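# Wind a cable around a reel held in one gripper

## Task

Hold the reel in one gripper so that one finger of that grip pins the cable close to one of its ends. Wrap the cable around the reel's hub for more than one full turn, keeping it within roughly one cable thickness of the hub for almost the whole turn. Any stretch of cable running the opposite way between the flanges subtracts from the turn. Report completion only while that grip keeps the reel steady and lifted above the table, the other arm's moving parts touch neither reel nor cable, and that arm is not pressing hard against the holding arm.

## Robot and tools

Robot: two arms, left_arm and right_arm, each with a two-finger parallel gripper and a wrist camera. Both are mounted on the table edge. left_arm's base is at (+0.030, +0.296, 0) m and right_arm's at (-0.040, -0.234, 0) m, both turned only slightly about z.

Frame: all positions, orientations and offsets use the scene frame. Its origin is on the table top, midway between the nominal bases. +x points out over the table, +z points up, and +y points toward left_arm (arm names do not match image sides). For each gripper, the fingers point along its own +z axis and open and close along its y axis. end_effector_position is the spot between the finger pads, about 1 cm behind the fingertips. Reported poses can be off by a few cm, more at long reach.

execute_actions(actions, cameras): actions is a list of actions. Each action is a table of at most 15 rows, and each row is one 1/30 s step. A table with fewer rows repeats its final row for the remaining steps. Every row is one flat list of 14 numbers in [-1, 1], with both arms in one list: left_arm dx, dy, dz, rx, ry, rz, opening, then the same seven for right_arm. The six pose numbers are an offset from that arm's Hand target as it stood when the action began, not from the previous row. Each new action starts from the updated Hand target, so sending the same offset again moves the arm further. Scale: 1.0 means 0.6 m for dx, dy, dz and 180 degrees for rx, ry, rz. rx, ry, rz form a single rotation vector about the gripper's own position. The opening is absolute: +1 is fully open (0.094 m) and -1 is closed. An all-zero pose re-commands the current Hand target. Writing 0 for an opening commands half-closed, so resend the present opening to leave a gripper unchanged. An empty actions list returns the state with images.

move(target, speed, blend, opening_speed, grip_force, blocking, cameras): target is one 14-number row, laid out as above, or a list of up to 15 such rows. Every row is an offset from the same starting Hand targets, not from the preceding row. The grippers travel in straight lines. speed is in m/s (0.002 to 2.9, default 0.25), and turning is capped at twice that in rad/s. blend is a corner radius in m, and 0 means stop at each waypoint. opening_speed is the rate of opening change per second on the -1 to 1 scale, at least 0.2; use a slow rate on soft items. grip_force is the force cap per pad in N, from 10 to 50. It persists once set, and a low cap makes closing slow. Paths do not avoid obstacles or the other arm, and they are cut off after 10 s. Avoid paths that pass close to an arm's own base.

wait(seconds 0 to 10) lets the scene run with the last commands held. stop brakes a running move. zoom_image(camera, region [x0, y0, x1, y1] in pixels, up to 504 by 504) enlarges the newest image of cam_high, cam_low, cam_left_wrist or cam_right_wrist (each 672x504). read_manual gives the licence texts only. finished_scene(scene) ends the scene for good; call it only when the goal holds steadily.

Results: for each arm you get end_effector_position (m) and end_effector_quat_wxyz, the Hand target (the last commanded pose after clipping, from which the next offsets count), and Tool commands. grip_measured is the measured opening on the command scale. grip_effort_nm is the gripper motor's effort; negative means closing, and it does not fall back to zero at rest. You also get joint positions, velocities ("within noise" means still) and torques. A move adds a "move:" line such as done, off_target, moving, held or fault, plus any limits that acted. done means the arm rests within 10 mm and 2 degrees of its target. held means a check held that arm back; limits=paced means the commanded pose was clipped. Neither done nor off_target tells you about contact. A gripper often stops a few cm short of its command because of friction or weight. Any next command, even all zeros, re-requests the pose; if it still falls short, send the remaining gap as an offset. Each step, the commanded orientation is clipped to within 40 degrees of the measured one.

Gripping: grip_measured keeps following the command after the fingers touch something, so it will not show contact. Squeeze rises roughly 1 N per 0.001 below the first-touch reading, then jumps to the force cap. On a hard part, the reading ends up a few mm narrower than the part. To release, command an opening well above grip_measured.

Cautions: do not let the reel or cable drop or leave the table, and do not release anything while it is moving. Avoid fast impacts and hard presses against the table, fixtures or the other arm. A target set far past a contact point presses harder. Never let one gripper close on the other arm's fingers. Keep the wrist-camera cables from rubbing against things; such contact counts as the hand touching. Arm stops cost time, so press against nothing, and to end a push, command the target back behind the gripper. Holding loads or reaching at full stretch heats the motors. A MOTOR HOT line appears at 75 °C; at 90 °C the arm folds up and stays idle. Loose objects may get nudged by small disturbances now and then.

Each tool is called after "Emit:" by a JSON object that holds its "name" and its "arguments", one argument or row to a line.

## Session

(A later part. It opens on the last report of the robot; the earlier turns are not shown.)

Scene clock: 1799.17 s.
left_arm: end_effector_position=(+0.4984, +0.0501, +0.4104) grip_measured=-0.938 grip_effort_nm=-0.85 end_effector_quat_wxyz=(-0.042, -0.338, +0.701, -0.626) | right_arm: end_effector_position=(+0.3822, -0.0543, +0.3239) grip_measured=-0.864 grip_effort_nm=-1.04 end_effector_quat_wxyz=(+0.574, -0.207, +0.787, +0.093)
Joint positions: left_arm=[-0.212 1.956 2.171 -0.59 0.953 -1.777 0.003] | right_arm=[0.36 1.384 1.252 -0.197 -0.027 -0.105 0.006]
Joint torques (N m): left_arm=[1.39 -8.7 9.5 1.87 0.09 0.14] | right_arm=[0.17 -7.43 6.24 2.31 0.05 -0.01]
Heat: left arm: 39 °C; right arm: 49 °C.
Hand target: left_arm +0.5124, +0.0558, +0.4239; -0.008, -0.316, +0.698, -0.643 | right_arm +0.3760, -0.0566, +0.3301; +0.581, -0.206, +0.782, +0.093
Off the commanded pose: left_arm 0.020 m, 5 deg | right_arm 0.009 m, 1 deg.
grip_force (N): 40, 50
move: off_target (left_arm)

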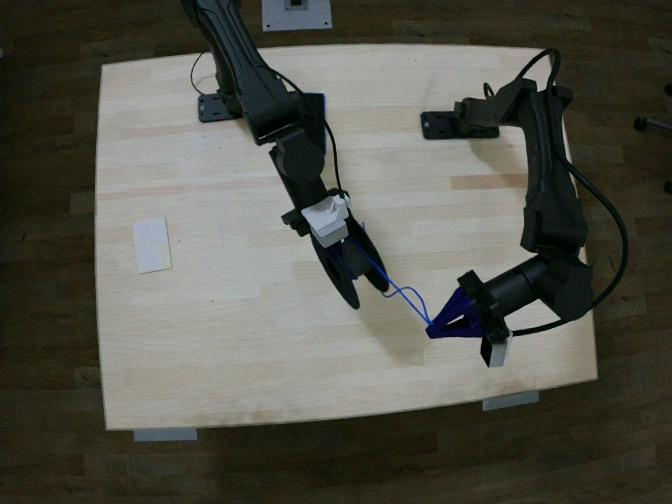

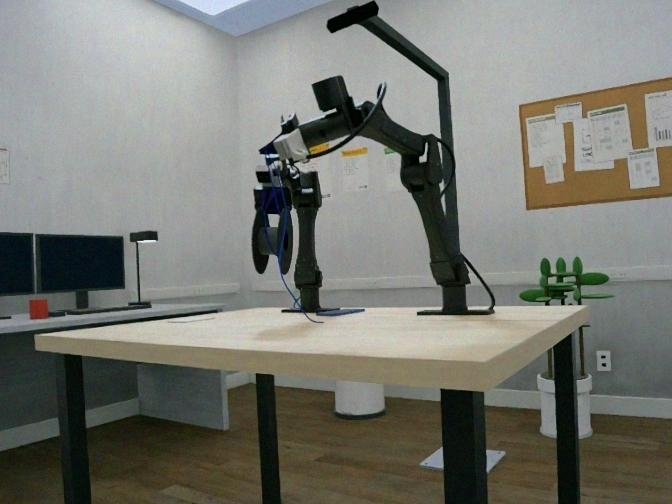

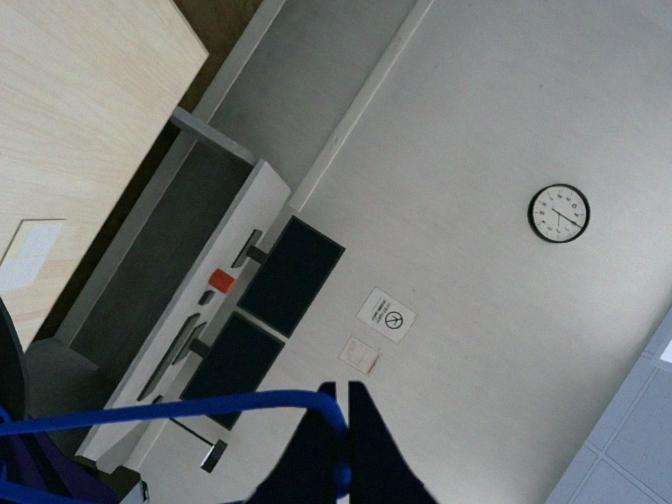

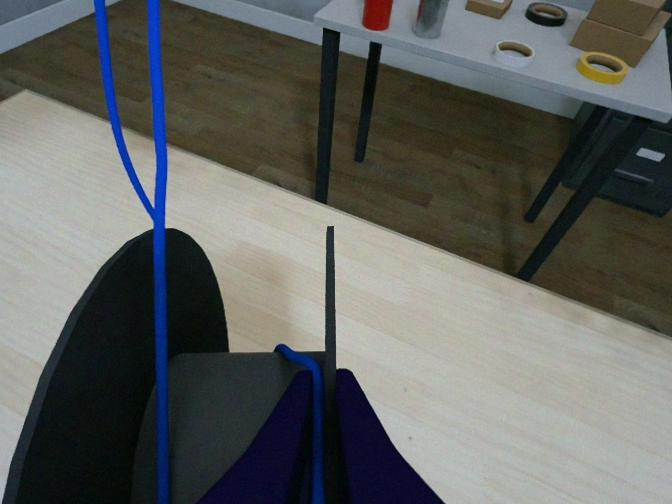

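Emit:
{"name": "zoom_image", "arguments": {
  "camera": "cam_low",
  "region": [240, 130, 320, 230]
}}

Emit:
{"name": "zoom_image", "arguments": {
  "camera": "cam_low",
  "region": [240, 200, 340, 325]
}}

Emit:
{"name": "zoom_image", "arguments": {
  "camera": "cam_high",
  "region": [330, 190, 450, 340]
}}

Scaled by 5.040.

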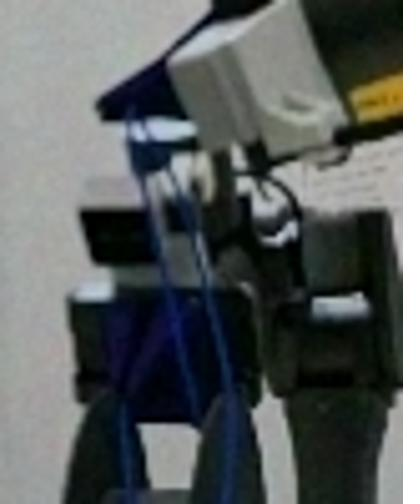

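Scaled by 4.032.

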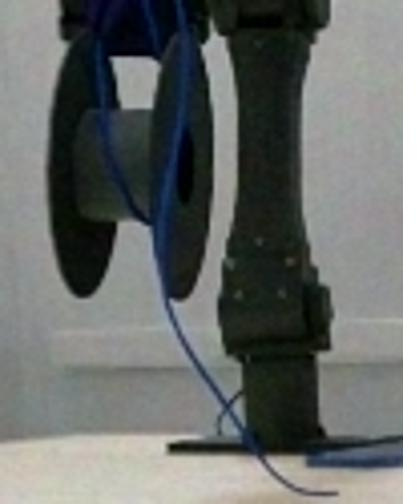

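Scaled by 3.360.

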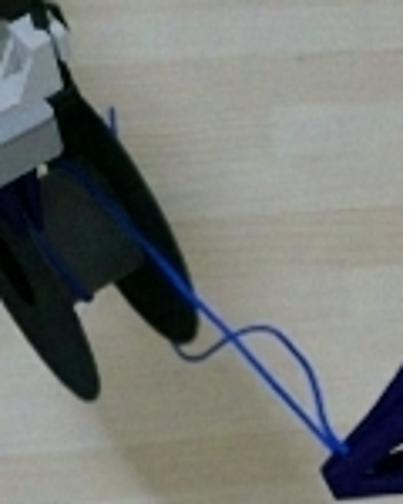

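Emit:
{"name": "zoom_image", "arguments": {
  "camera": "cam_left_wrist",
  "region": [0, 270, 280, 504]
}}

Emit:
{"name": "zoom_image", "arguments": {
  "camera": "cam_right_wrist",
  "region": [60, 200, 380, 504]
}}

Scaled by 1.800.

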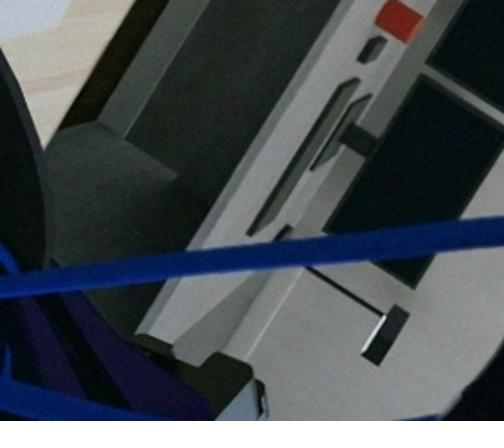

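Scaled by 1.575.

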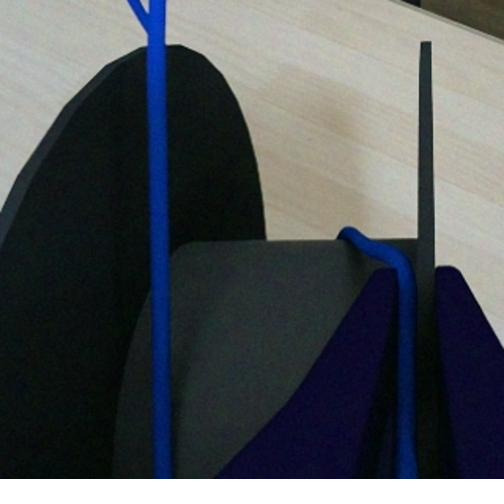

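Emit:
{"name": "move", "arguments": {
  "target": [
    [0.028, -0.0108, -0.1548, 0, 0, 0, -1.0, 0, 0, 0, 0, 0, 0, -1.0],
    [0.0443, -0.0138, -0.2615, 0, 0, 0, -1.0, 0, 0, 0, 0, 0, 0, -1.0]
  ],
  "speed": 0.08,
  "blend": 0.02,
  "cameras": ["all"]
}}

Emit:
{"name": "zoom_image", "arguments": {
  "camera": "cam_low",
  "region": [220, 130, 340, 280]
}}

Emit:
{"name": "zoom_image", "arguments": {
  "camera": "cam_high",
  "region": [300, 180, 480, 360]
}}

Emit:
{"name": "zoom_image", "arguments": {
  "camera": "cam_right_wrist",
  "region": [0, 150, 380, 504]
}}

Scene clock: 1936.73 s.
left_arm: end_effector_position=(+0.5316, +0.0457, +0.2847) grip_measured=-0.938 grip_effort_nm=-0.85 end_effector_quat_wxyz=(-0.005, -0.304, +0.698, -0.648) | right_arm: end_effector_position=(+0.3787, -0.0558, +0.3108) grip_measured=-0.864 grip_effort_nm=-1.04 end_effector_quat_wxyz=(+0.555, -0.210, +0.800, +0.091)
Joint positions: left_arm=[-0.208 1.968 1.611 0.079 0.95 -1.762 0.003] | right_arm=[0.36 1.384 1.243 -0.235 -0.027 -0.105 0.006]
Joint torques (N m): left_arm=[0.34 -9.13 5.59 1.5 0.02 -0.03] | right_arm=[0.14 -7.57 6.84 2.68 0.02 -0.01]
Heat: left arm: 42 °C; right arm: 43 °C.
Hand target: left_arm +0.5388, +0.0473, +0.2670; -0.008, -0.316, +0.698, -0.643 | right_arm +0.3760, -0.0566, +0.3299; +0.581, -0.206, +0.782, +0.093
Off the commanded pose: left_arm 0.019 m, 2 deg | right_arm 0.020 m, 4 deg.
grip_force (N): 40, 50
move: off_target (left_arm, right_arm)

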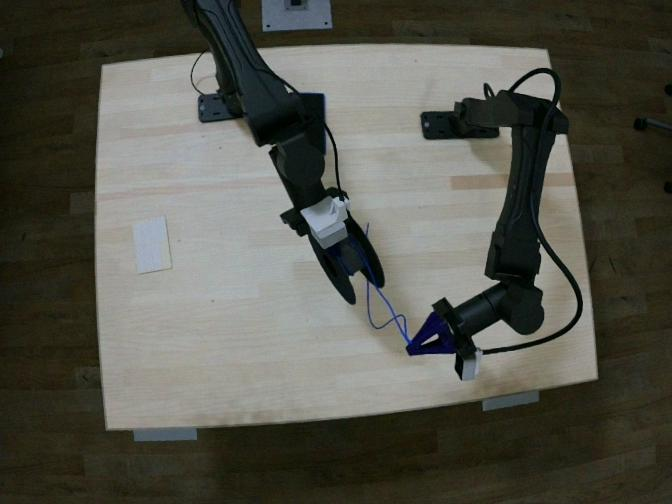

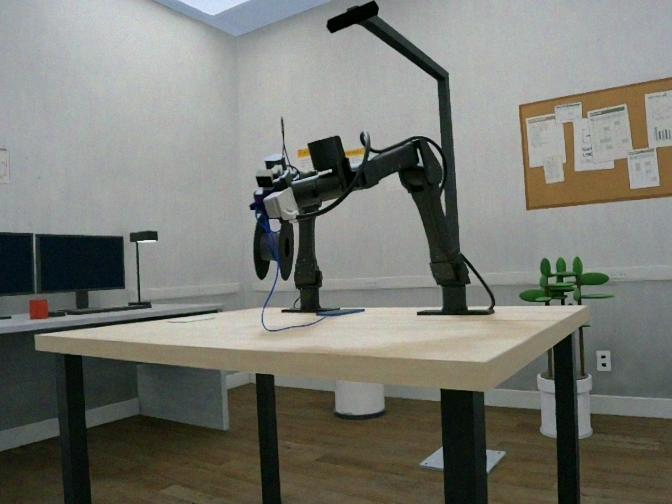

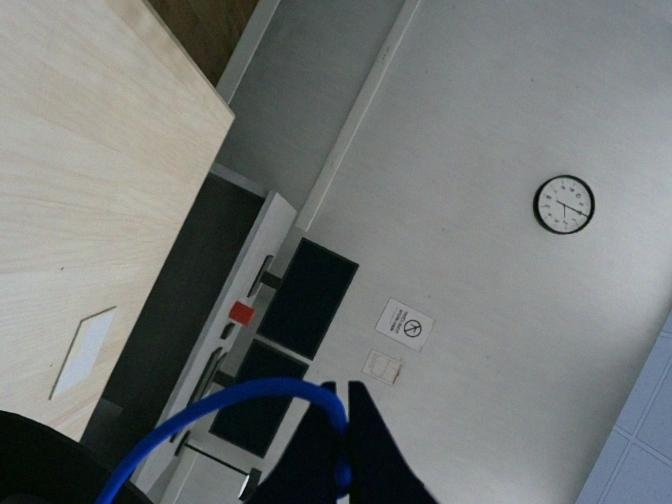

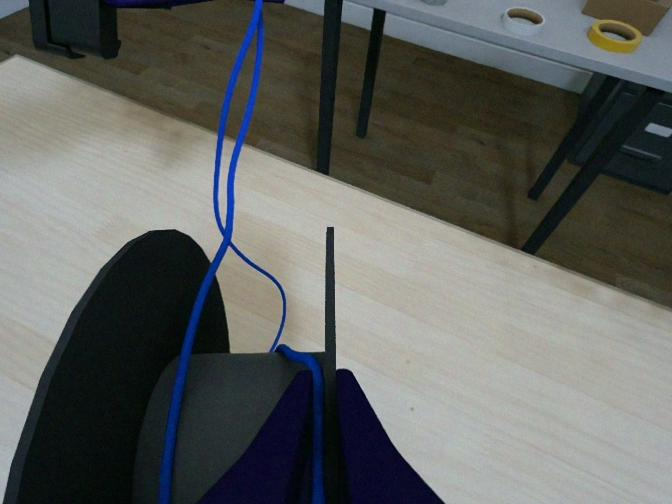

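Scaled by 3.360.

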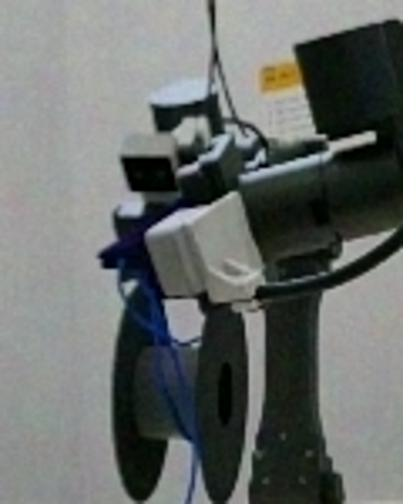

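Scaled by 2.800.

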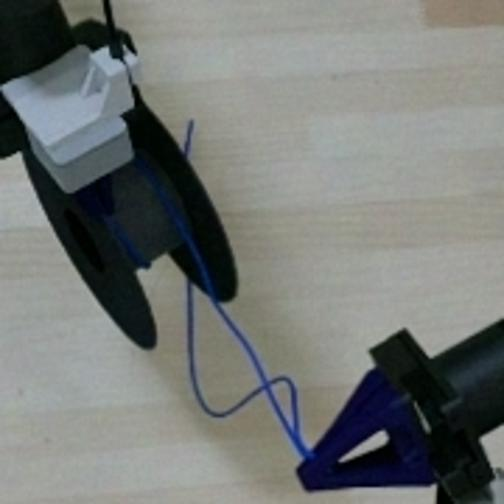

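Scaled by 1.326.

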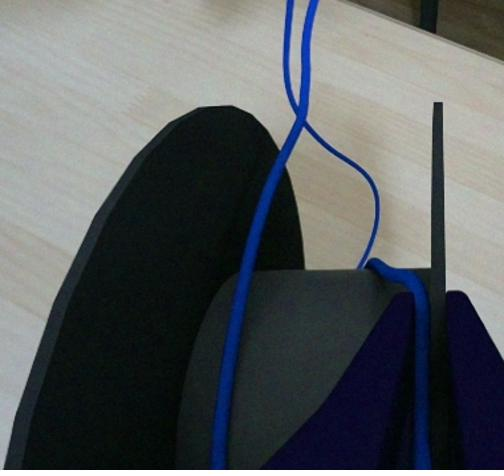

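Emit:
{"name": "move", "arguments": {
  "target": [
    [0.0168, 0.006, -0.1538, 0, 0, 0, -1.0, 0, 0, 0, 0, 0, 0, -1.0],
    [-0.038, -0.0142, -0.2622, 0, 0, 0, -1.0, 0, 0, 0, 0, 0, 0, -1.0]
  ],
  "speed": 0.08,
  "blend": 0.02,
  "cameras": ["all"]
}}

Emit:
{"name": "zoom_image", "arguments": {
  "camera": "cam_low",
  "region": [220, 130, 340, 280]
}}

Emit:
{"name": "zoom_image", "arguments": {
  "camera": "cam_right_wrist",
  "region": [0, 150, 380, 504]
}}

Scene clock: 1967.03 s.
left_arm: end_effector_position=(+0.5117, +0.0360, +0.1318) grip_measured=-0.938 grip_effort_nm=-0.85 end_effector_quat_wxyz=(-0.010, -0.294, +0.698, -0.653) | right_arm: end_effector_position=(+0.3788, -0.0569, +0.3099) grip_measured=-0.864 grip_effort_nm=-1.04 end_effector_quat_wxyz=(+0.554, -0.209, +0.801, +0.087)
Joint positions: left_arm=[-0.235 2.152 1.209 0.689 0.945 -1.777 0.003] | right_arm=[0.36 1.384 1.243 -0.239 -0.021 -0.107 0.006]
Joint torques (N m): left_arm=[0.06 -8.92 4.41 1.54 -0.23 -0.02] | right_arm=[0.2 -7.62 6.8 2.73 -0.02 0.03]
Heat: left arm: 42 °C; right arm: 48 °C.
Hand target: left_arm +0.5160, +0.0389, +0.1097; -0.008, -0.316, +0.698, -0.643 | right_arm +0.3760, -0.0566, +0.3300; +0.581, -0.206, +0.782, +0.093
Off the commanded pose: left_arm 0.023 m, 3 deg | right_arm 0.020 m, 4 deg.
grip_force (N): 40, 50
move: off_target (left_arm, right_arm)

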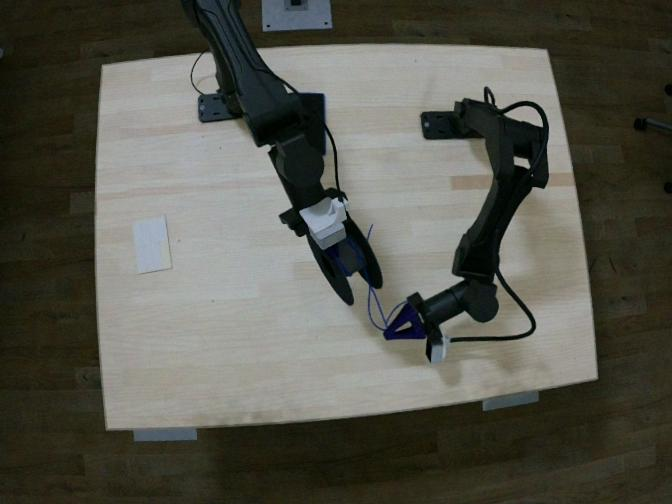

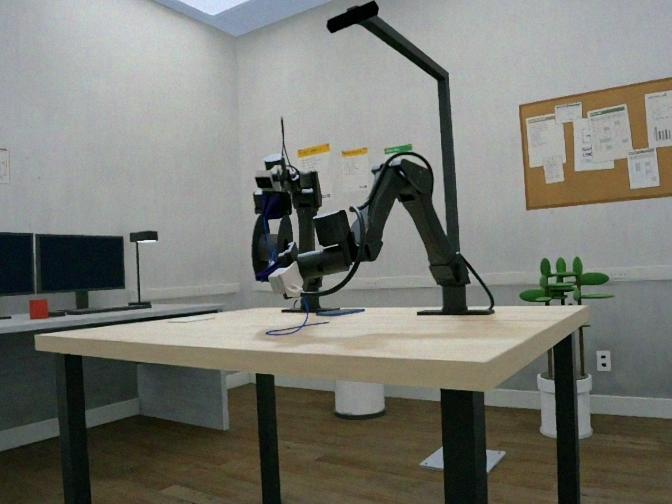

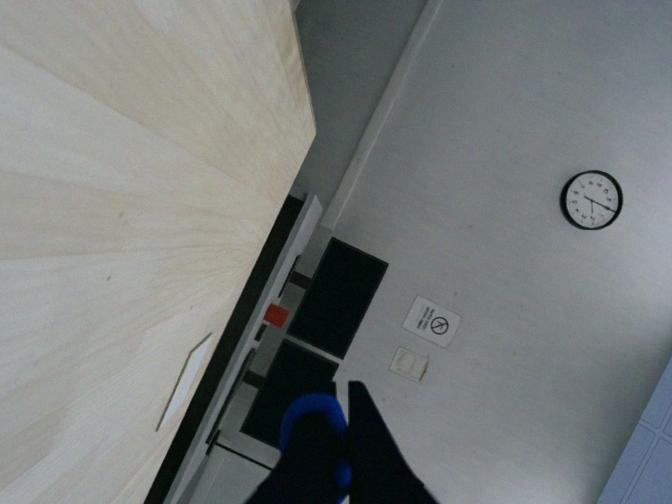

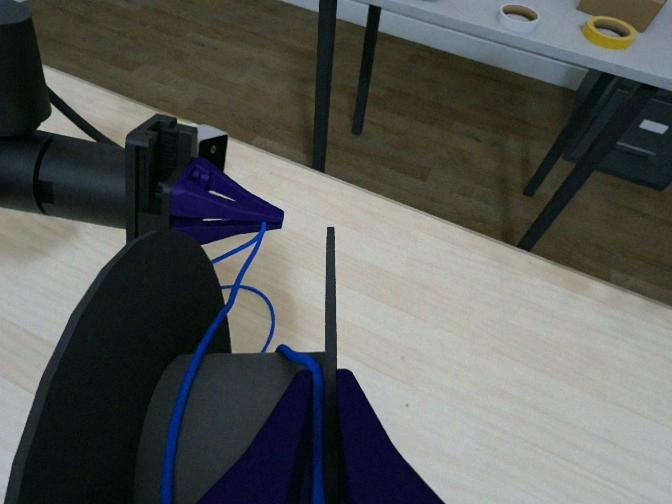

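Scaled by 3.360.

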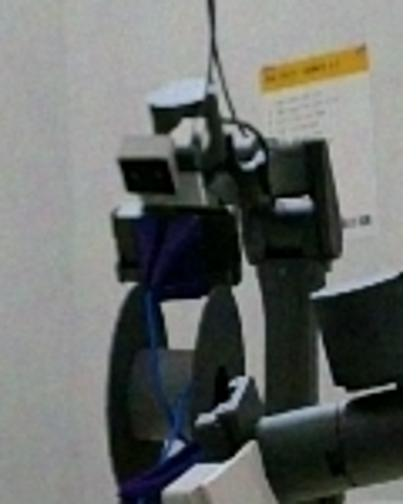

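Scaled by 1.326.

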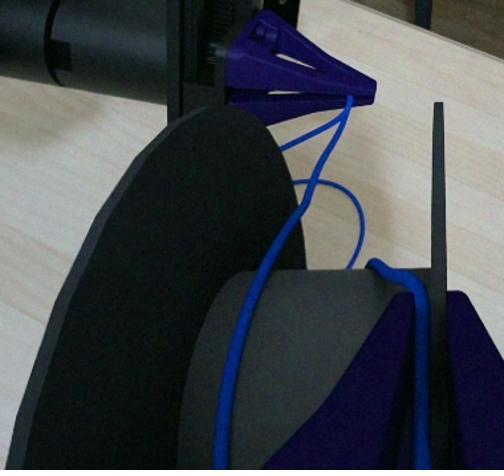

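Emit:
{"name": "move", "arguments": {
  "target": [-0.063, -0.0245, -0.0967, 0, 0, 0, -1.0, 0, 0, 0, 0, 0, 0, -1.0],
  "speed": 0.06,
  "cameras": ["all"]
}}

Emit:
{"name": "zoom_image", "arguments": {
  "camera": "cam_right_wrist",
  "region": [0, 150, 380, 504]
}}

Emit:
{"name": "zoom_image", "arguments": {
  "camera": "cam_low",
  "region": [220, 130, 340, 320]
}}

Scene clock: 1988.10 s.
left_arm: end_effector_position=(+0.4733, +0.0180, +0.0801) grip_measured=-0.938 grip_effort_nm=-0.85 end_effector_quat_wxyz=(-0.012, -0.281, +0.697, -0.660) | right_arm: end_effector_position=(+0.3756, -0.0591, +0.2969) grip_measured=-0.864 grip_effort_nm=-1.04 end_effector_quat_wxyz=(+0.537, -0.212, +0.812, +0.082)
Joint positions: left_arm=[-0.295 2.238 1.03 0.997 0.908 -1.805 0.003] | right_arm=[0.36 1.384 1.23 -0.268 -0.017 -0.111 0.006]
Joint torques (N m): left_arm=[0.29 -7.86 3.23 1.43 -0.41 0] | right_arm=[0.16 -8.05 7.65 2.99 -0.07 0.06]
Heat: left arm: 41 °C; right arm: 47 °C.
Hand target: left_arm +0.4782, +0.0241, +0.0517; -0.008, -0.316, +0.698, -0.643 | right_arm +0.3760, -0.0565, +0.3300; +0.581, -0.206, +0.782, +0.093
Off the commanded pose: left_arm 0.029 m, 4 deg | right_arm 0.033 m, 6 deg.
grip_force (N): 40, 50
move: off_target (left_arm, right_arm)

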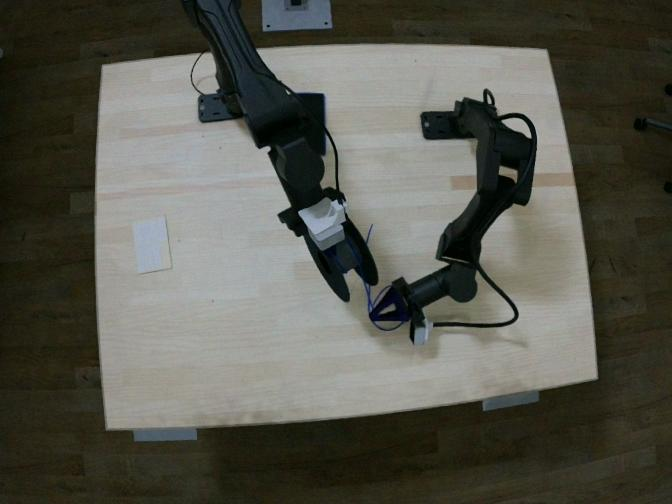

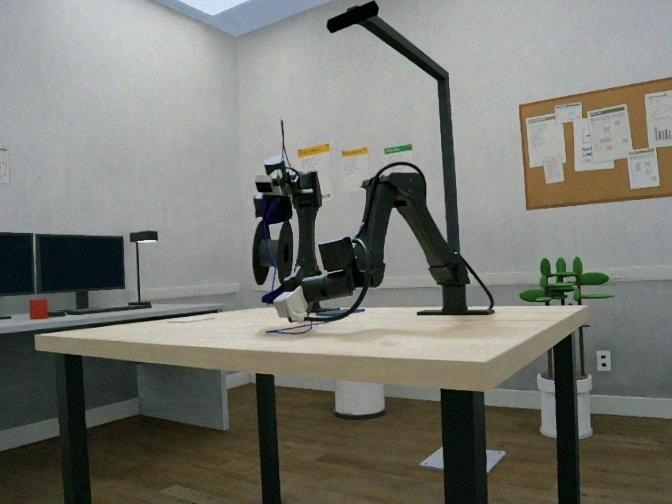

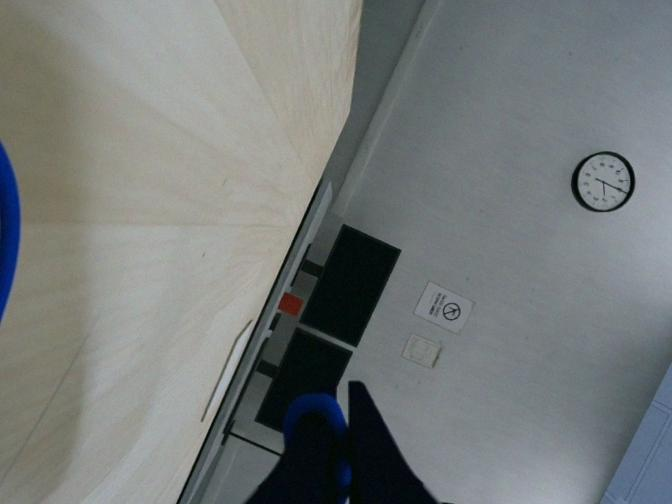

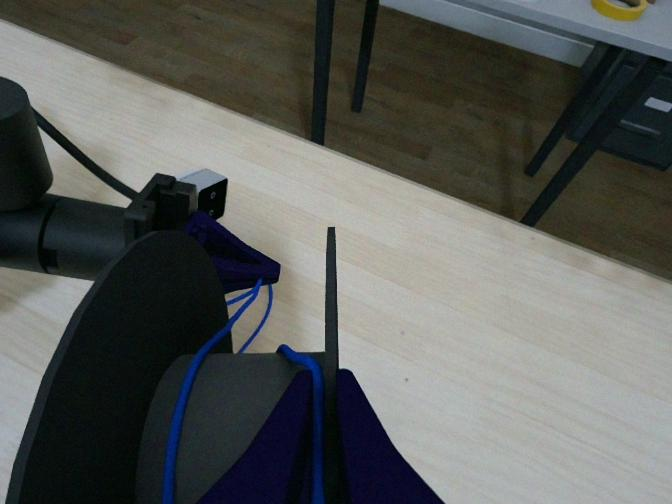

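Scaled by 1.326.

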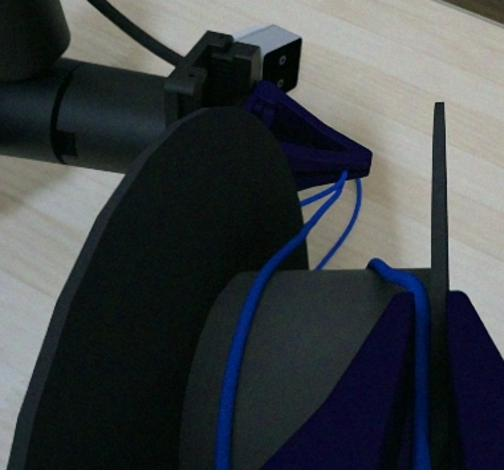

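Scaled by 2.653.

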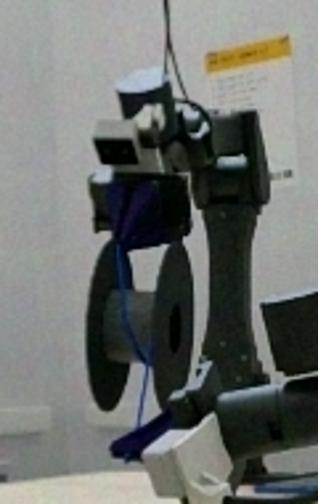

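Emit:
{"name": "zoom_image", "arguments": {
  "camera": "cam_low",
  "region": [245, 205, 305, 315]
}}

Emit:
{"name": "zoom_image", "arguments": {
  "camera": "cam_high",
  "region": [300, 190, 440, 340]
}}

Scaled by 4.582.

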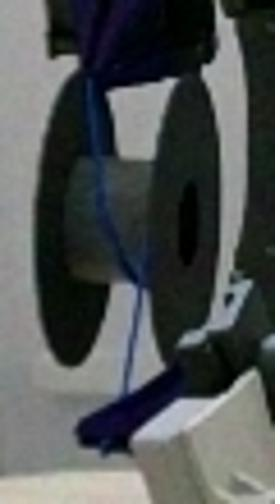

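Scaled by 3.360.

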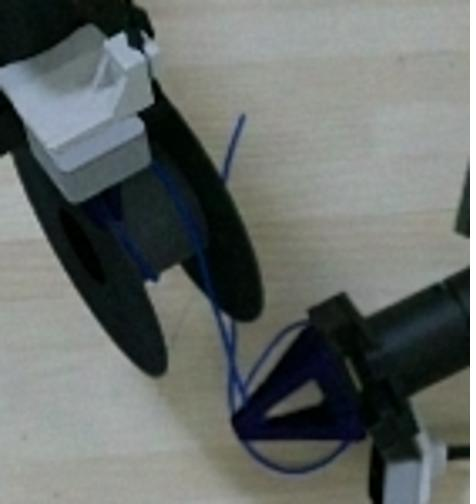

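Emit:
{"name": "move", "arguments": {
  "target": [
    [0, 0, 0.055, 0, 0, 0, -1.0, 0, 0, 0, 0, 0, 0, -1.0],
    [0, 0, 0.055, 0, 0, 0, -0.4, 0, 0, 0, 0, 0, 0, -1.0]
  ],
  "speed": 0.05,
  "opening_speed": 0.6,
  "cameras": ["all"]
}}

Emit:
{"name": "zoom_image", "arguments": {
  "camera": "cam_right_wrist",
  "region": [0, 150, 380, 504]
}}

Scene clock: 2023.57 s.
left_arm: end_effector_position=(+0.4727, +0.0203, +0.0734) grip_measured=-0.402 grip_effort_nm=0.12 end_effector_quat_wxyz=(-0.027, -0.310, +0.700, -0.643) | right_arm: end_effector_position=(+0.3753, -0.0596, +0.2959) grip_measured=-0.864 grip_effort_nm=-1.04 end_effector_quat_wxyz=(+0.535, -0.212, +0.814, +0.081)
Joint positions: left_arm=[-0.295 2.219 1.026 0.917 0.891 -1.812 0.028] | right_arm=[0.36 1.384 1.23 -0.272 -0.014 -0.112 0.006]
Joint torques (N m): left_arm=[0.21 -14.37 4.16 1.23 -0.21 0.04] | right_arm=[0.17 -8.03 7.56 3.04 -0.08 0.09]
Heat: left arm: 40 °C; right arm: 46 °C.
Hand target: left_arm +0.4782, +0.0241, +0.0847; -0.008, -0.316, +0.698, -0.643 | right_arm +0.3760, -0.0566, +0.3300; +0.581, -0.206, +0.782, +0.093
Off the commanded pose: left_arm 0.013 m, 2 deg | right_arm 0.034 m, 7 deg.
grip_force (N): 40, 50
move: off_target (left_arm, right_arm); target 2's new opening was sent with left_arm's hand 0.012 m and 3 deg from that target

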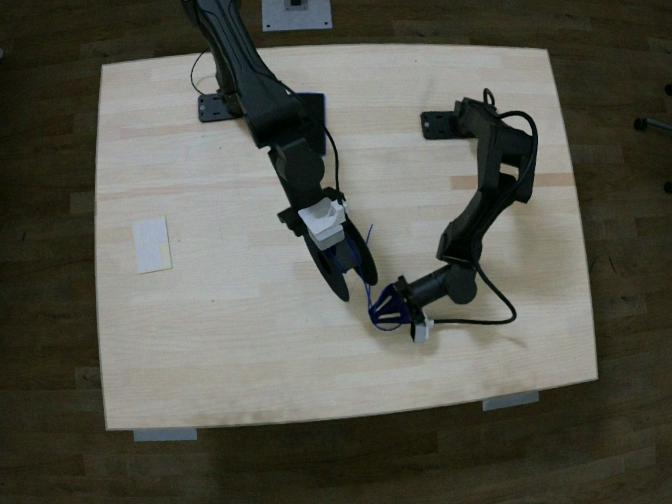

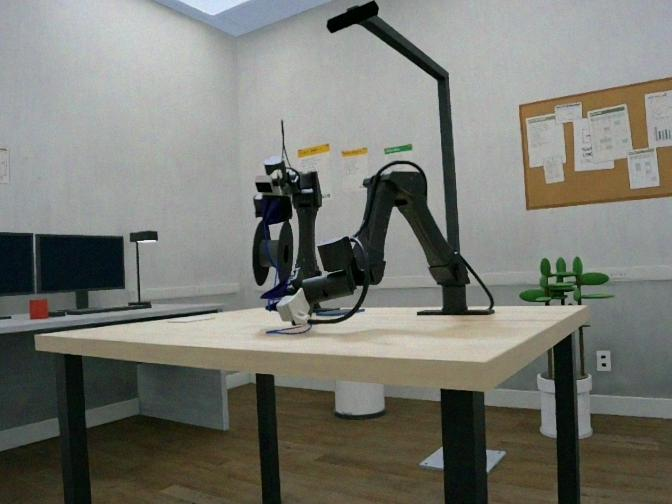

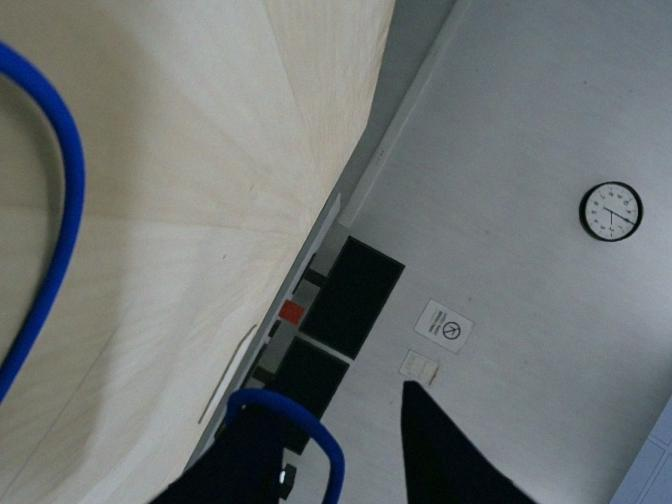

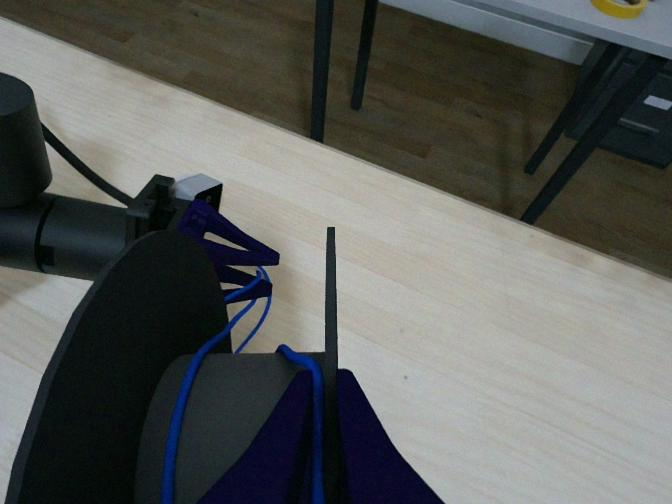

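Scaled by 1.326.

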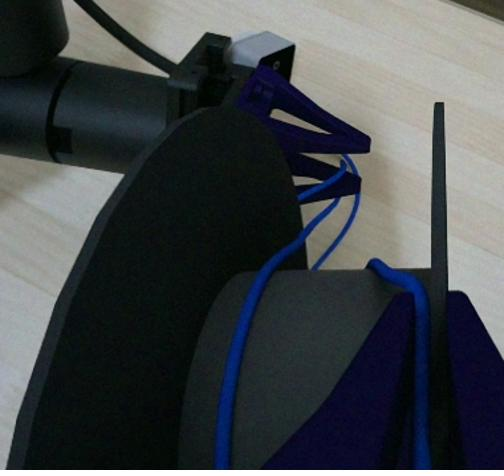

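Emit:
{"name": "move", "arguments": {
  "target": [-0.036, 0.0917, 0.0172, 0, 0, 0, -0.4, 0, 0, 0, 0, 0, 0, -1.0],
  "speed": 0.05,
  "cameras": ["all"]
}}

Emit:
{"name": "zoom_image", "arguments": {
  "camera": "cam_right_wrist",
  "region": [0, 150, 380, 504]
}}

Emit:
{"name": "zoom_image", "arguments": {
  "camera": "cam_low",
  "region": [235, 195, 345, 345]
}}

Scene clock: 2040.60 s.
left_arm: end_effector_position=(+0.4600, +0.0775, +0.0775) grip_measured=-0.402 grip_effort_nm=0.11 end_effector_quat_wxyz=(-0.019, -0.334, +0.696, -0.635) | right_arm: end_effector_position=(+0.3758, -0.0589, +0.2975) grip_measured=-0.864 grip_effort_nm=-1.04 end_effector_quat_wxyz=(+0.538, -0.213, +0.811, +0.082)
Joint positions: left_arm=[-0.167 2.11 0.892 0.874 0.966 -1.76 0.028] | right_arm=[0.36 1.384 1.23 -0.265 -0.017 -0.112 0.006]
Joint torques (N m): left_arm=[0.42 -14.31 3.36 1.33 0.27 0.12] | right_arm=[0.16 -7.97 7.57 2.98 -0.06 0.06]
Heat: left arm: 39 °C; right arm: 48 °C.
Hand target: left_arm +0.4566, +0.0792, +0.0951; -0.008, -0.316, +0.698, -0.643 | right_arm +0.3760, -0.0566, +0.3300; +0.581, -0.206, +0.782, +0.093
Off the commanded pose: left_arm 0.018 m, 3 deg | right_arm 0.033 m, 6 deg.
grip_force (N): 40, 50
move: off_target (left_arm, right_arm)

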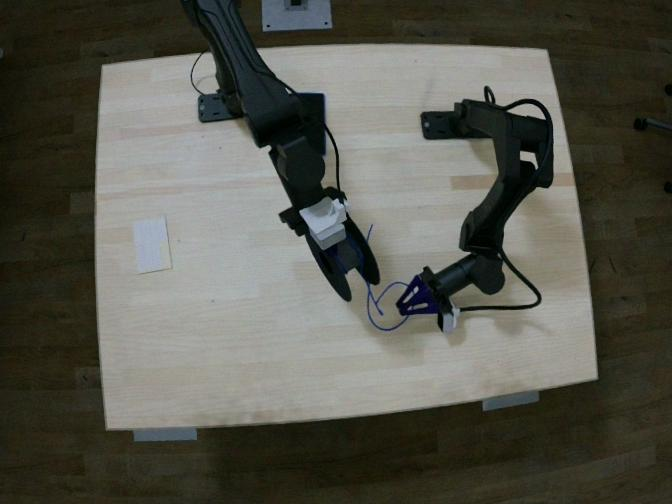

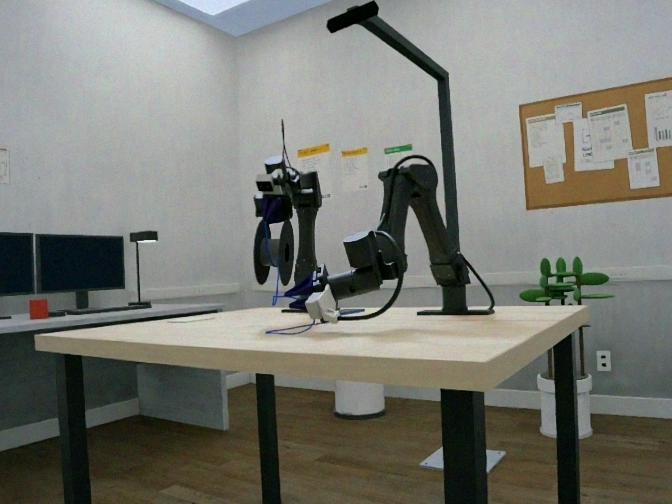

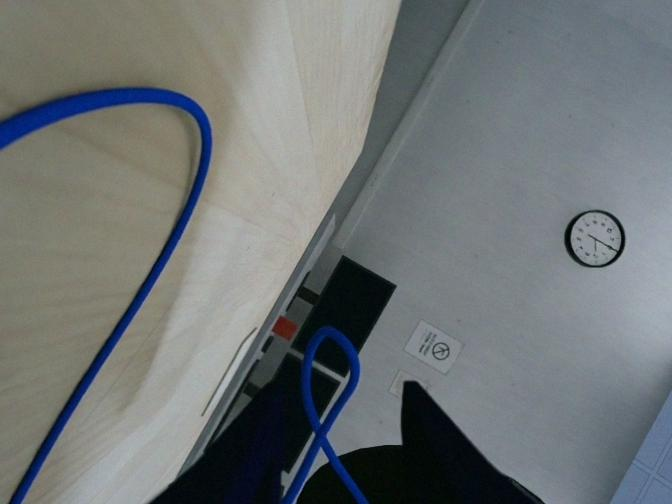

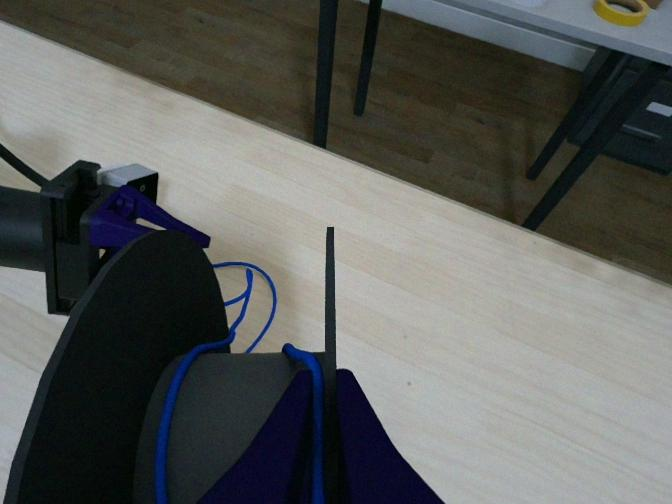

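Scaled by 1.326.

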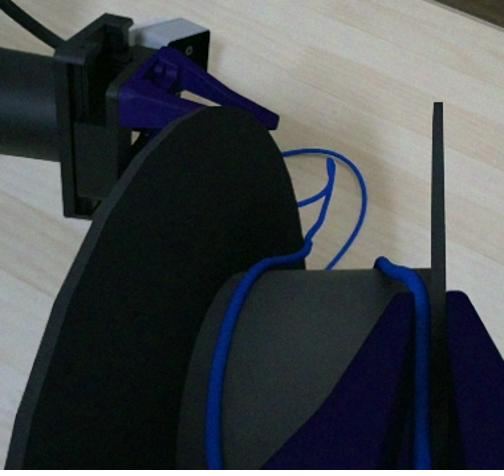

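Scaled by 3.360.

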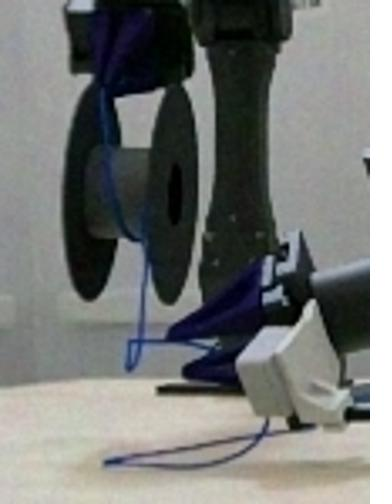

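Emit:
{"name": "move", "arguments": {
  "target": [-0.054, 0.1375, 0.0, 0, 0, 0, -0.4, 0, 0, 0, 0, 0, 0, -1.0],
  "speed": 0.06,
  "cameras": ["all"]
}}

Emit:
{"name": "zoom_image", "arguments": {
  "camera": "cam_right_wrist",
  "region": [0, 150, 380, 504]
}}

Emit:
{"name": "zoom_image", "arguments": {
  "camera": "cam_low",
  "region": [235, 195, 345, 345]
}}

Scene clock: 2074.20 s.
left_arm: end_effector_position=(+0.4282, +0.1617, +0.0800) grip_measured=-0.402 grip_effort_nm=0.11 end_effector_quat_wxyz=(-0.018, -0.335, +0.695, -0.636) | right_arm: end_effector_position=(+0.3758, -0.0588, +0.2976) grip_measured=-0.864 grip_effort_nm=-1.04 end_effector_quat_wxyz=(+0.538, -0.213, +0.811, +0.082)
Joint positions: left_arm=[0.073 1.989 0.761 0.703 1.183 -1.557 0.028] | right_arm=[0.36 1.384 1.23 -0.265 -0.017 -0.112 0.006]
Joint torques (N m): left_arm=[0.28 -12.75 3.41 1.07 0.4 0.13] | right_arm=[0.12 -7.94 7.61 2.97 -0.07 0.07]
Heat: left arm: 38 °C; right arm: 48 °C.
Hand target: left_arm +0.4242, +0.1617, +0.0950; -0.008, -0.316, +0.698, -0.643 | right_arm +0.3760, -0.0565, +0.3300; +0.581, -0.206, +0.782, +0.093
Off the commanded pose: left_arm 0.016 m, 3 deg | right_arm 0.032 m, 6 deg.
grip_force (N): 40, 50
move: off_target (left_arm, right_arm)

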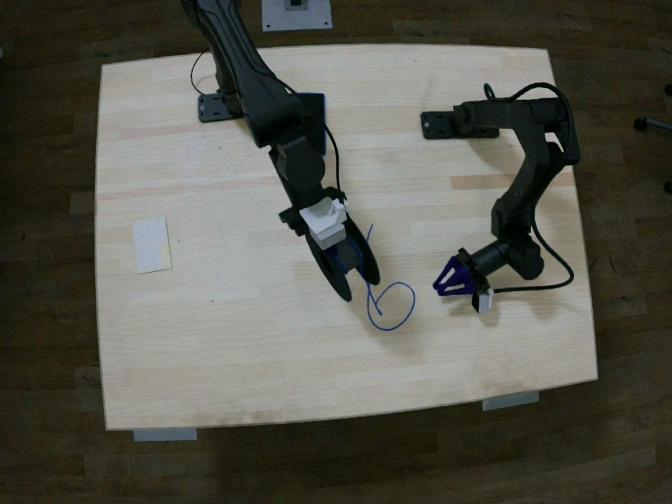

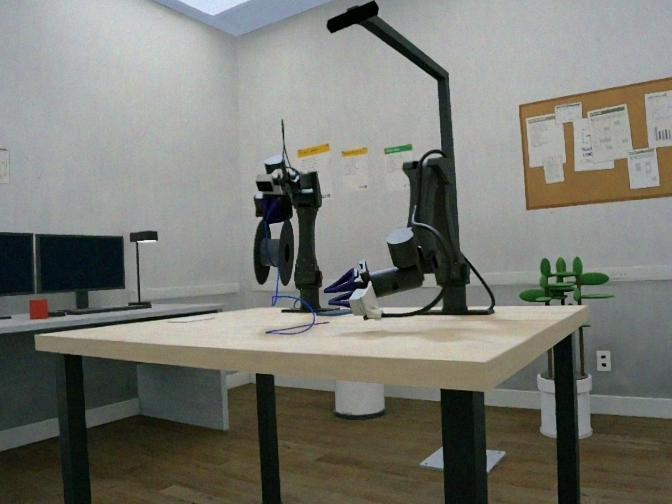

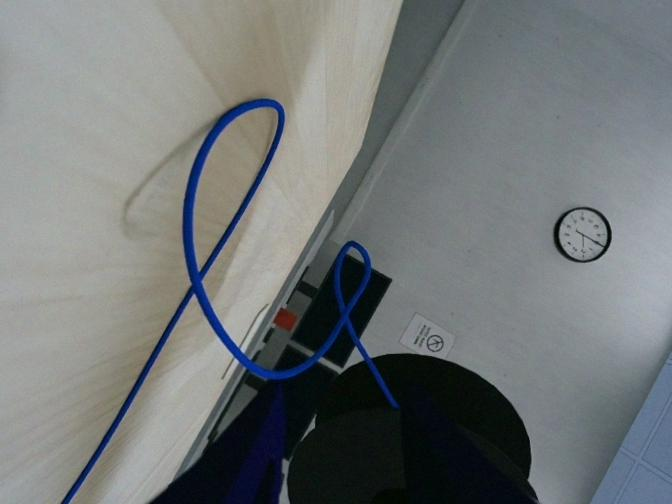

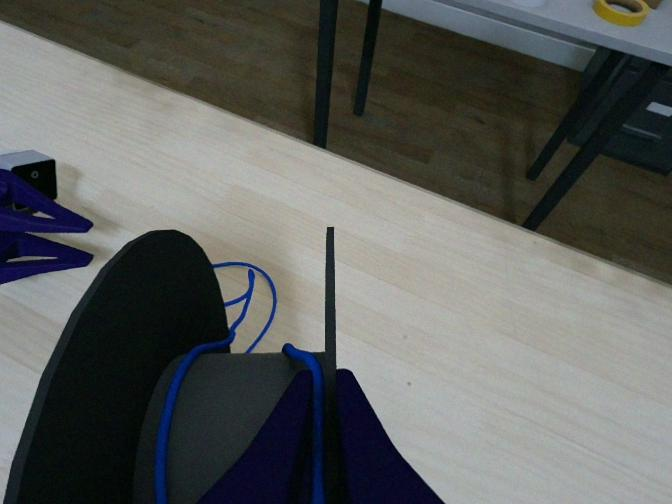

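Scaled by 1.326.

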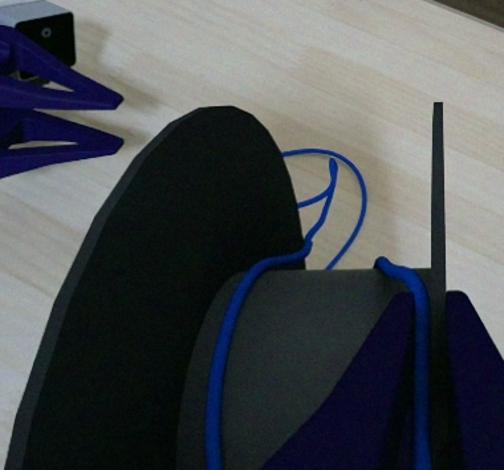

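Scaled by 3.360.

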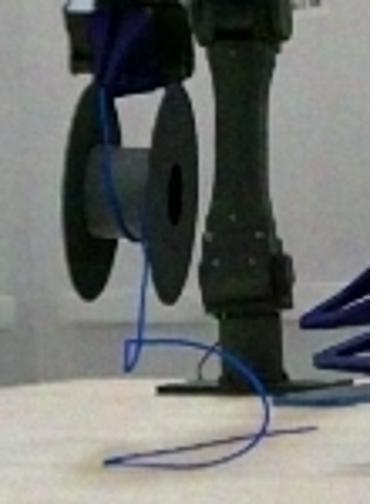

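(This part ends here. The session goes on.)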